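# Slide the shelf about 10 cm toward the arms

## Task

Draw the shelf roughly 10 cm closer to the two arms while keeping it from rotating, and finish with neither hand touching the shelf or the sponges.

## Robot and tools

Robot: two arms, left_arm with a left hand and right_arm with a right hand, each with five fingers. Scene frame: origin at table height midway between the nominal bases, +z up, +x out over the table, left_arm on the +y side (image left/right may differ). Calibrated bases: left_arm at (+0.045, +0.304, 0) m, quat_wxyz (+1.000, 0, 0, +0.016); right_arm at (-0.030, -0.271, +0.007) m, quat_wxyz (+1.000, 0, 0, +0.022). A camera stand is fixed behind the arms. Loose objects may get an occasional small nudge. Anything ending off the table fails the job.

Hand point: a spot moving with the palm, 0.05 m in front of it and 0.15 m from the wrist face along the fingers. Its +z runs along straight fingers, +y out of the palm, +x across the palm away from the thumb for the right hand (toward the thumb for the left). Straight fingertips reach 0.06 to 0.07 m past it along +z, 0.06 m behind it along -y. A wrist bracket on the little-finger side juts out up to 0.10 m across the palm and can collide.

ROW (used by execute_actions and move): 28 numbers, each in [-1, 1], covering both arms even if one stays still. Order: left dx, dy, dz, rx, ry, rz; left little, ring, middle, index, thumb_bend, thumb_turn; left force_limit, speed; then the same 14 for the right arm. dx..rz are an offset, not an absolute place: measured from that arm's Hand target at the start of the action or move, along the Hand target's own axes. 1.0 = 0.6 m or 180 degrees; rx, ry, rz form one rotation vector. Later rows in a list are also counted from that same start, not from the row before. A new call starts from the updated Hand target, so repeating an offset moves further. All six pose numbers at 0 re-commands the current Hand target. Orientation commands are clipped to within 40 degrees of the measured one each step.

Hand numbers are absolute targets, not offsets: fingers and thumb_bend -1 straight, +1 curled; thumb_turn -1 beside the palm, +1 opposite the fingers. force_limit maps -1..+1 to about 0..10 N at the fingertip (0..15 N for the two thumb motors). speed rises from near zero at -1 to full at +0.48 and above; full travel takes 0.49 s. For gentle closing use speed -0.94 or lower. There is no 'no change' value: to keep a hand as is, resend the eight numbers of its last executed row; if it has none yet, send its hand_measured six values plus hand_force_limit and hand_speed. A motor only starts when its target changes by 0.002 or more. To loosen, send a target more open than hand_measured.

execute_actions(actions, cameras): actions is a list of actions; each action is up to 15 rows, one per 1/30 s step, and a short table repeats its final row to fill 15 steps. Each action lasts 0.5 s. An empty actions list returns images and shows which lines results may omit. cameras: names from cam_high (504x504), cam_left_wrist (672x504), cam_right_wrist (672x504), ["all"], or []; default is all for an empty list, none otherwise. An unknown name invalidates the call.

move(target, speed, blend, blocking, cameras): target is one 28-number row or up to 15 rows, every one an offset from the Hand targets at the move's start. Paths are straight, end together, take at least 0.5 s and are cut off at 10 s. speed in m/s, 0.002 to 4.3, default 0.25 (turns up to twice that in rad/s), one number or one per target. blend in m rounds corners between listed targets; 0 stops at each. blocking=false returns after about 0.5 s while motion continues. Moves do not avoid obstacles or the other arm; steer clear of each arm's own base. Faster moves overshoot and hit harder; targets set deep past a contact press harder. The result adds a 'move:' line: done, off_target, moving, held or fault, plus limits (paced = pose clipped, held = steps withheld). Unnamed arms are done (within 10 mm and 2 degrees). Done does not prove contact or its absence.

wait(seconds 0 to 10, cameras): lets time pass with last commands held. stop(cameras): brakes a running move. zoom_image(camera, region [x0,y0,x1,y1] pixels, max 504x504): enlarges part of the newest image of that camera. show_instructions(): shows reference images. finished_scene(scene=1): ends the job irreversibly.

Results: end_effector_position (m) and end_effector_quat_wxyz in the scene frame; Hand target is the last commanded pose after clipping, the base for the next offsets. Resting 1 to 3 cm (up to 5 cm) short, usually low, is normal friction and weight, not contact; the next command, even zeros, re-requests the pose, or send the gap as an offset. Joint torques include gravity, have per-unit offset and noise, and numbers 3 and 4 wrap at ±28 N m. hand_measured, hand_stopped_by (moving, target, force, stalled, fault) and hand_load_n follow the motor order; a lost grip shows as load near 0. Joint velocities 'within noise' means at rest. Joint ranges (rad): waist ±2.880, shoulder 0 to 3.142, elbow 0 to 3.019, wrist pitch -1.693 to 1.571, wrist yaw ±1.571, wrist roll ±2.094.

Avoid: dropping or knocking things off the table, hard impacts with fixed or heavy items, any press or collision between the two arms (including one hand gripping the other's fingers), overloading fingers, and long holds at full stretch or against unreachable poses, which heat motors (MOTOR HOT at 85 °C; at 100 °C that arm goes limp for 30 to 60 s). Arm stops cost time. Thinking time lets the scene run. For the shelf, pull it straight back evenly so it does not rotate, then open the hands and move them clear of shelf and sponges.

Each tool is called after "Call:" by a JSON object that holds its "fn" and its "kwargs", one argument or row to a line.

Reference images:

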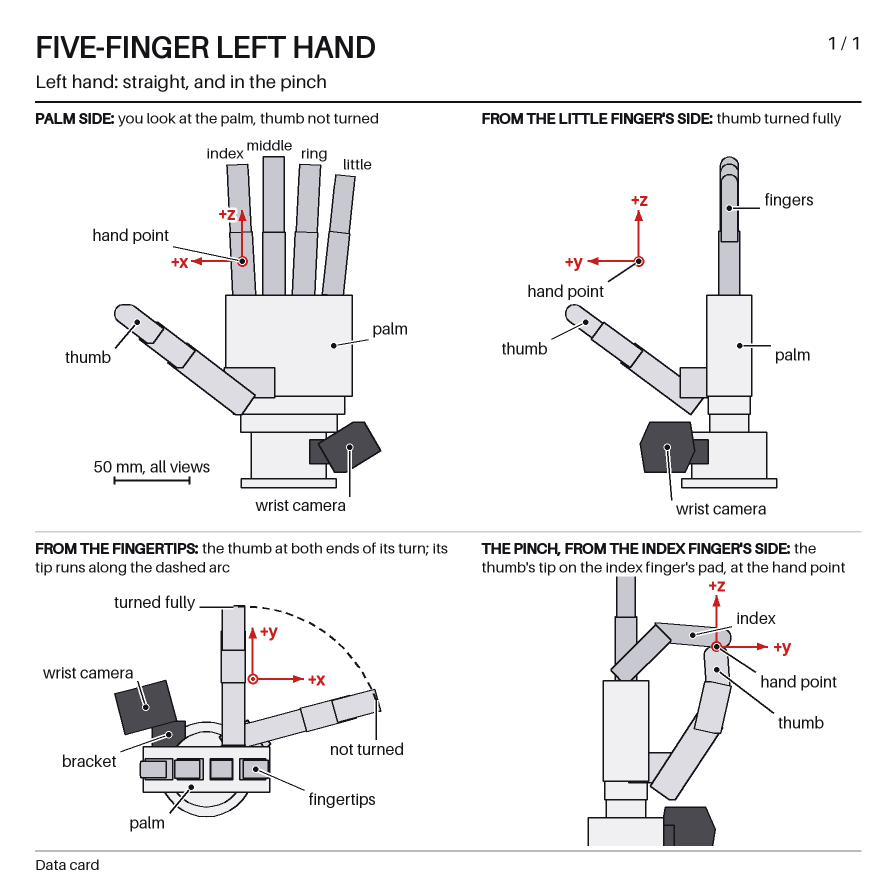

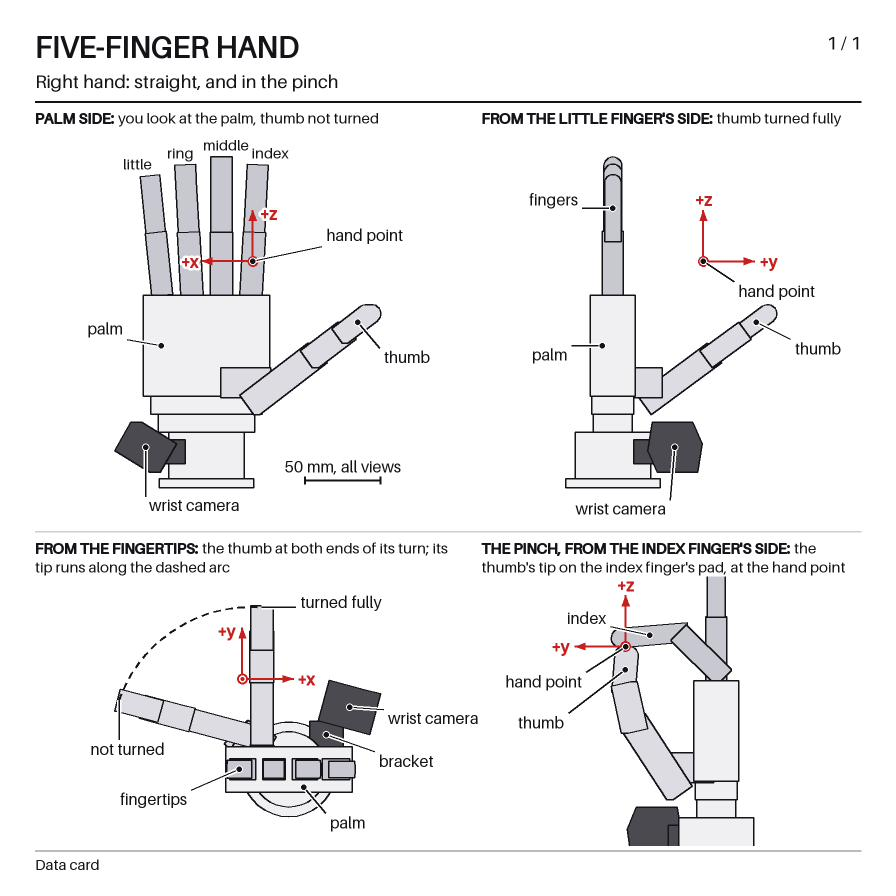

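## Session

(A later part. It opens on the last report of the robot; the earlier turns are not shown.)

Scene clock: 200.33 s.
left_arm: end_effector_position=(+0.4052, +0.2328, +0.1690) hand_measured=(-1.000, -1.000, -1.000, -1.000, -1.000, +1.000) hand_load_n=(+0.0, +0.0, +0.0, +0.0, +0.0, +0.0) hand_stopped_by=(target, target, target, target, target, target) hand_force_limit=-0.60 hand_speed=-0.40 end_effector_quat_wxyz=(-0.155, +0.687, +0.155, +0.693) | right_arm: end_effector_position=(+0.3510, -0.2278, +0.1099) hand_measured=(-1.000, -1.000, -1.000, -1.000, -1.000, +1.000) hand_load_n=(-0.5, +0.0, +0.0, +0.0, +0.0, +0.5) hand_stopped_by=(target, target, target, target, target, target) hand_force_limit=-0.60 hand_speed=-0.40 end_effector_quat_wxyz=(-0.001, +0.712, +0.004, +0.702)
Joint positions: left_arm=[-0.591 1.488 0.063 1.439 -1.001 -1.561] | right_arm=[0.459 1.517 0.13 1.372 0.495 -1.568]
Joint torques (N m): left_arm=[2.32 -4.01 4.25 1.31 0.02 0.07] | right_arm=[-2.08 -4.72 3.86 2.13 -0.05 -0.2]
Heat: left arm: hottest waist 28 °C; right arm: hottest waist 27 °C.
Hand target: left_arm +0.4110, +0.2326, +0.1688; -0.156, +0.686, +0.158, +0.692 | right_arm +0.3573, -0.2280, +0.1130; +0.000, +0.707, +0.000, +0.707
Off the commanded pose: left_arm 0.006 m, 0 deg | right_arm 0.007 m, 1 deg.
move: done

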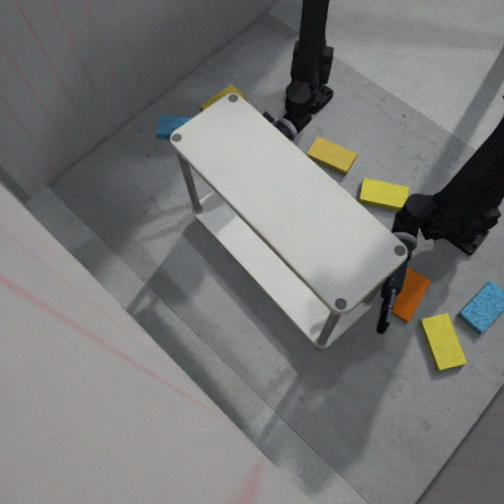

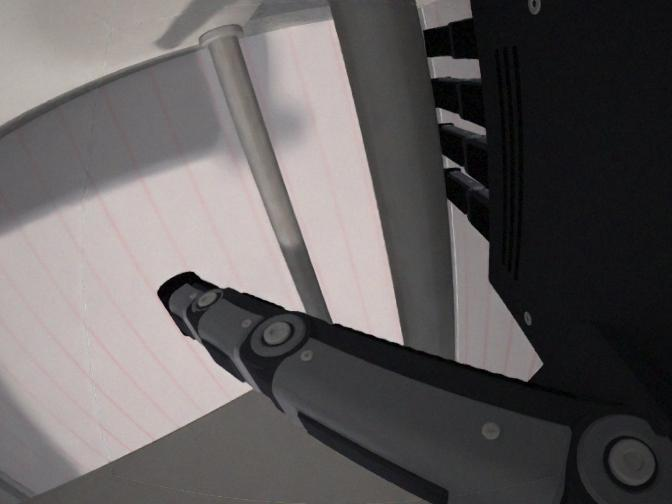

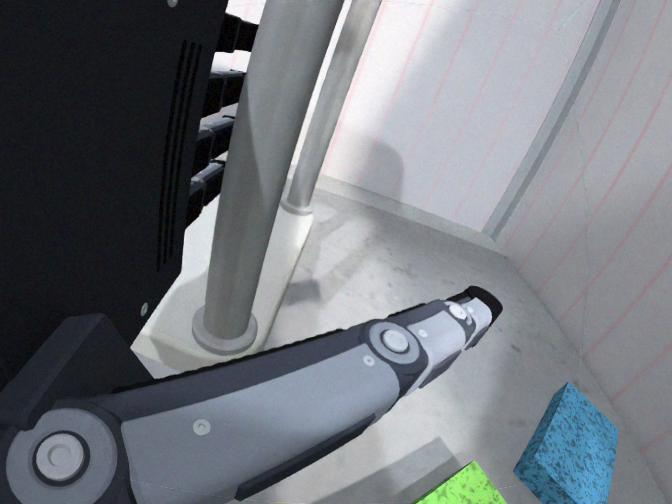

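Call:
{"fn": "move", "kwargs": {
  "target": [
    [0.1333, 0, 0, 0,0,0, -1, -1, -1, -1, -1, 1, -0.6, -0.4, 0.1533, 0, 0, 0, 0, 0, -1, -1, -1, -1, -1, 1, -0.6, -0.4],
    [0.1333, -0.0441, -0.0824, -0.0867,0,0, -1, -1, -1, -1, -1, 1, -0.6, -0.4, 0.1533, 0, -0.095, 0, 0, 0, -1, -1, -1, -1, -1, 1, -0.6, -0.4],
    [0.1333, -0.1796, 0.0014, -0.0867,0,0, -1, -1, -1, -1, -1, 1, -0.6, -0.4, 0.1867, 0.0117, -0.17, 0, 0, 0, -1, -1, -1, -1, -1, 1, -0.6, -0.4]
  ],
  "speed": [0.06, 0.08, 0.12],
  "blend": 0.005,
  "cameras": ["all"]
}}

Scene clock: 223.07 s.
left_arm: end_effector_position=(+0.3636, +0.3273, +0.2415) hand_measured=(-1.000, -1.000, -1.000, -1.000, -1.000, +1.000) hand_load_n=(+0.0, +0.0, +0.0, +0.0, +0.0, -0.5) hand_stopped_by=(target, target, target, target, target, target) hand_force_limit=-0.60 hand_speed=-0.40 end_effector_quat_wxyz=(-0.059, +0.708, +0.062, +0.701) | right_arm: end_effector_position=(+0.2558, -0.2374, +0.2167) hand_measured=(-1.000, -1.000, -1.000, -1.000, -1.000, +1.000) hand_load_n=(+0.0, +0.0, +0.0, +0.0, +0.0, +0.0) hand_stopped_by=(target, target, target, target, target, target) hand_force_limit=-0.60 hand_speed=-0.40 end_effector_quat_wxyz=(+0.006, +0.710, +0.002, +0.704)
Joint positions: left_arm=[0.372 0.322 0.053 0.258 0.232 -1.572] | right_arm=[0.761 0.319 0.131 0.174 0.811 -1.572]
Joint torques (N m): left_arm=[2.32 1.55 11.22 2.86 0.04 0.06] | right_arm=[-0.62 0.97 10.54 1.24 0.2 -0.16]
Heat: left arm: hottest waist 28 °C; right arm: hottest waist 27 °C.
Hand target: left_arm +0.3643, +0.3301, +0.2483; -0.062, +0.701, +0.063, +0.707 | right_arm +0.2554, -0.2350, +0.2250; +0.000, +0.707, +0.000, +0.707
Off the commanded pose: left_arm 0.007 m, 1 deg | right_arm 0.009 m, 1 deg.
move: done

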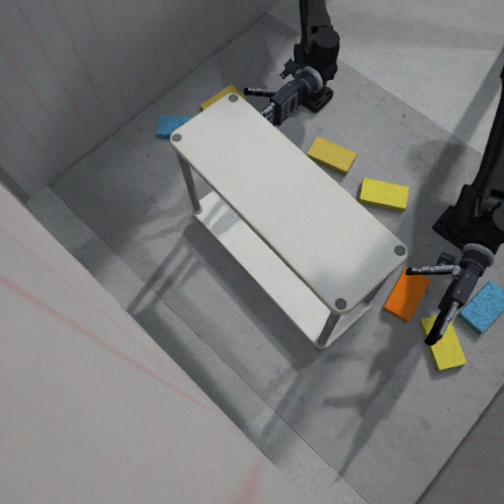

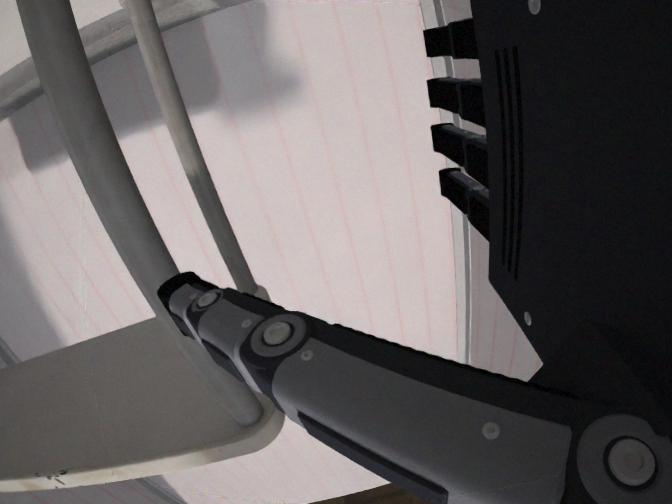

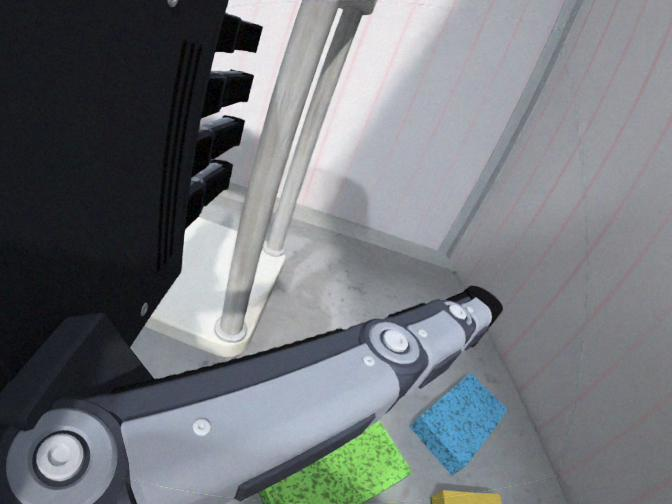

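Call:
{"fn": "finished_scene", "kwargs": {
  "scene": 1
}}

The scene is finished: the task was done.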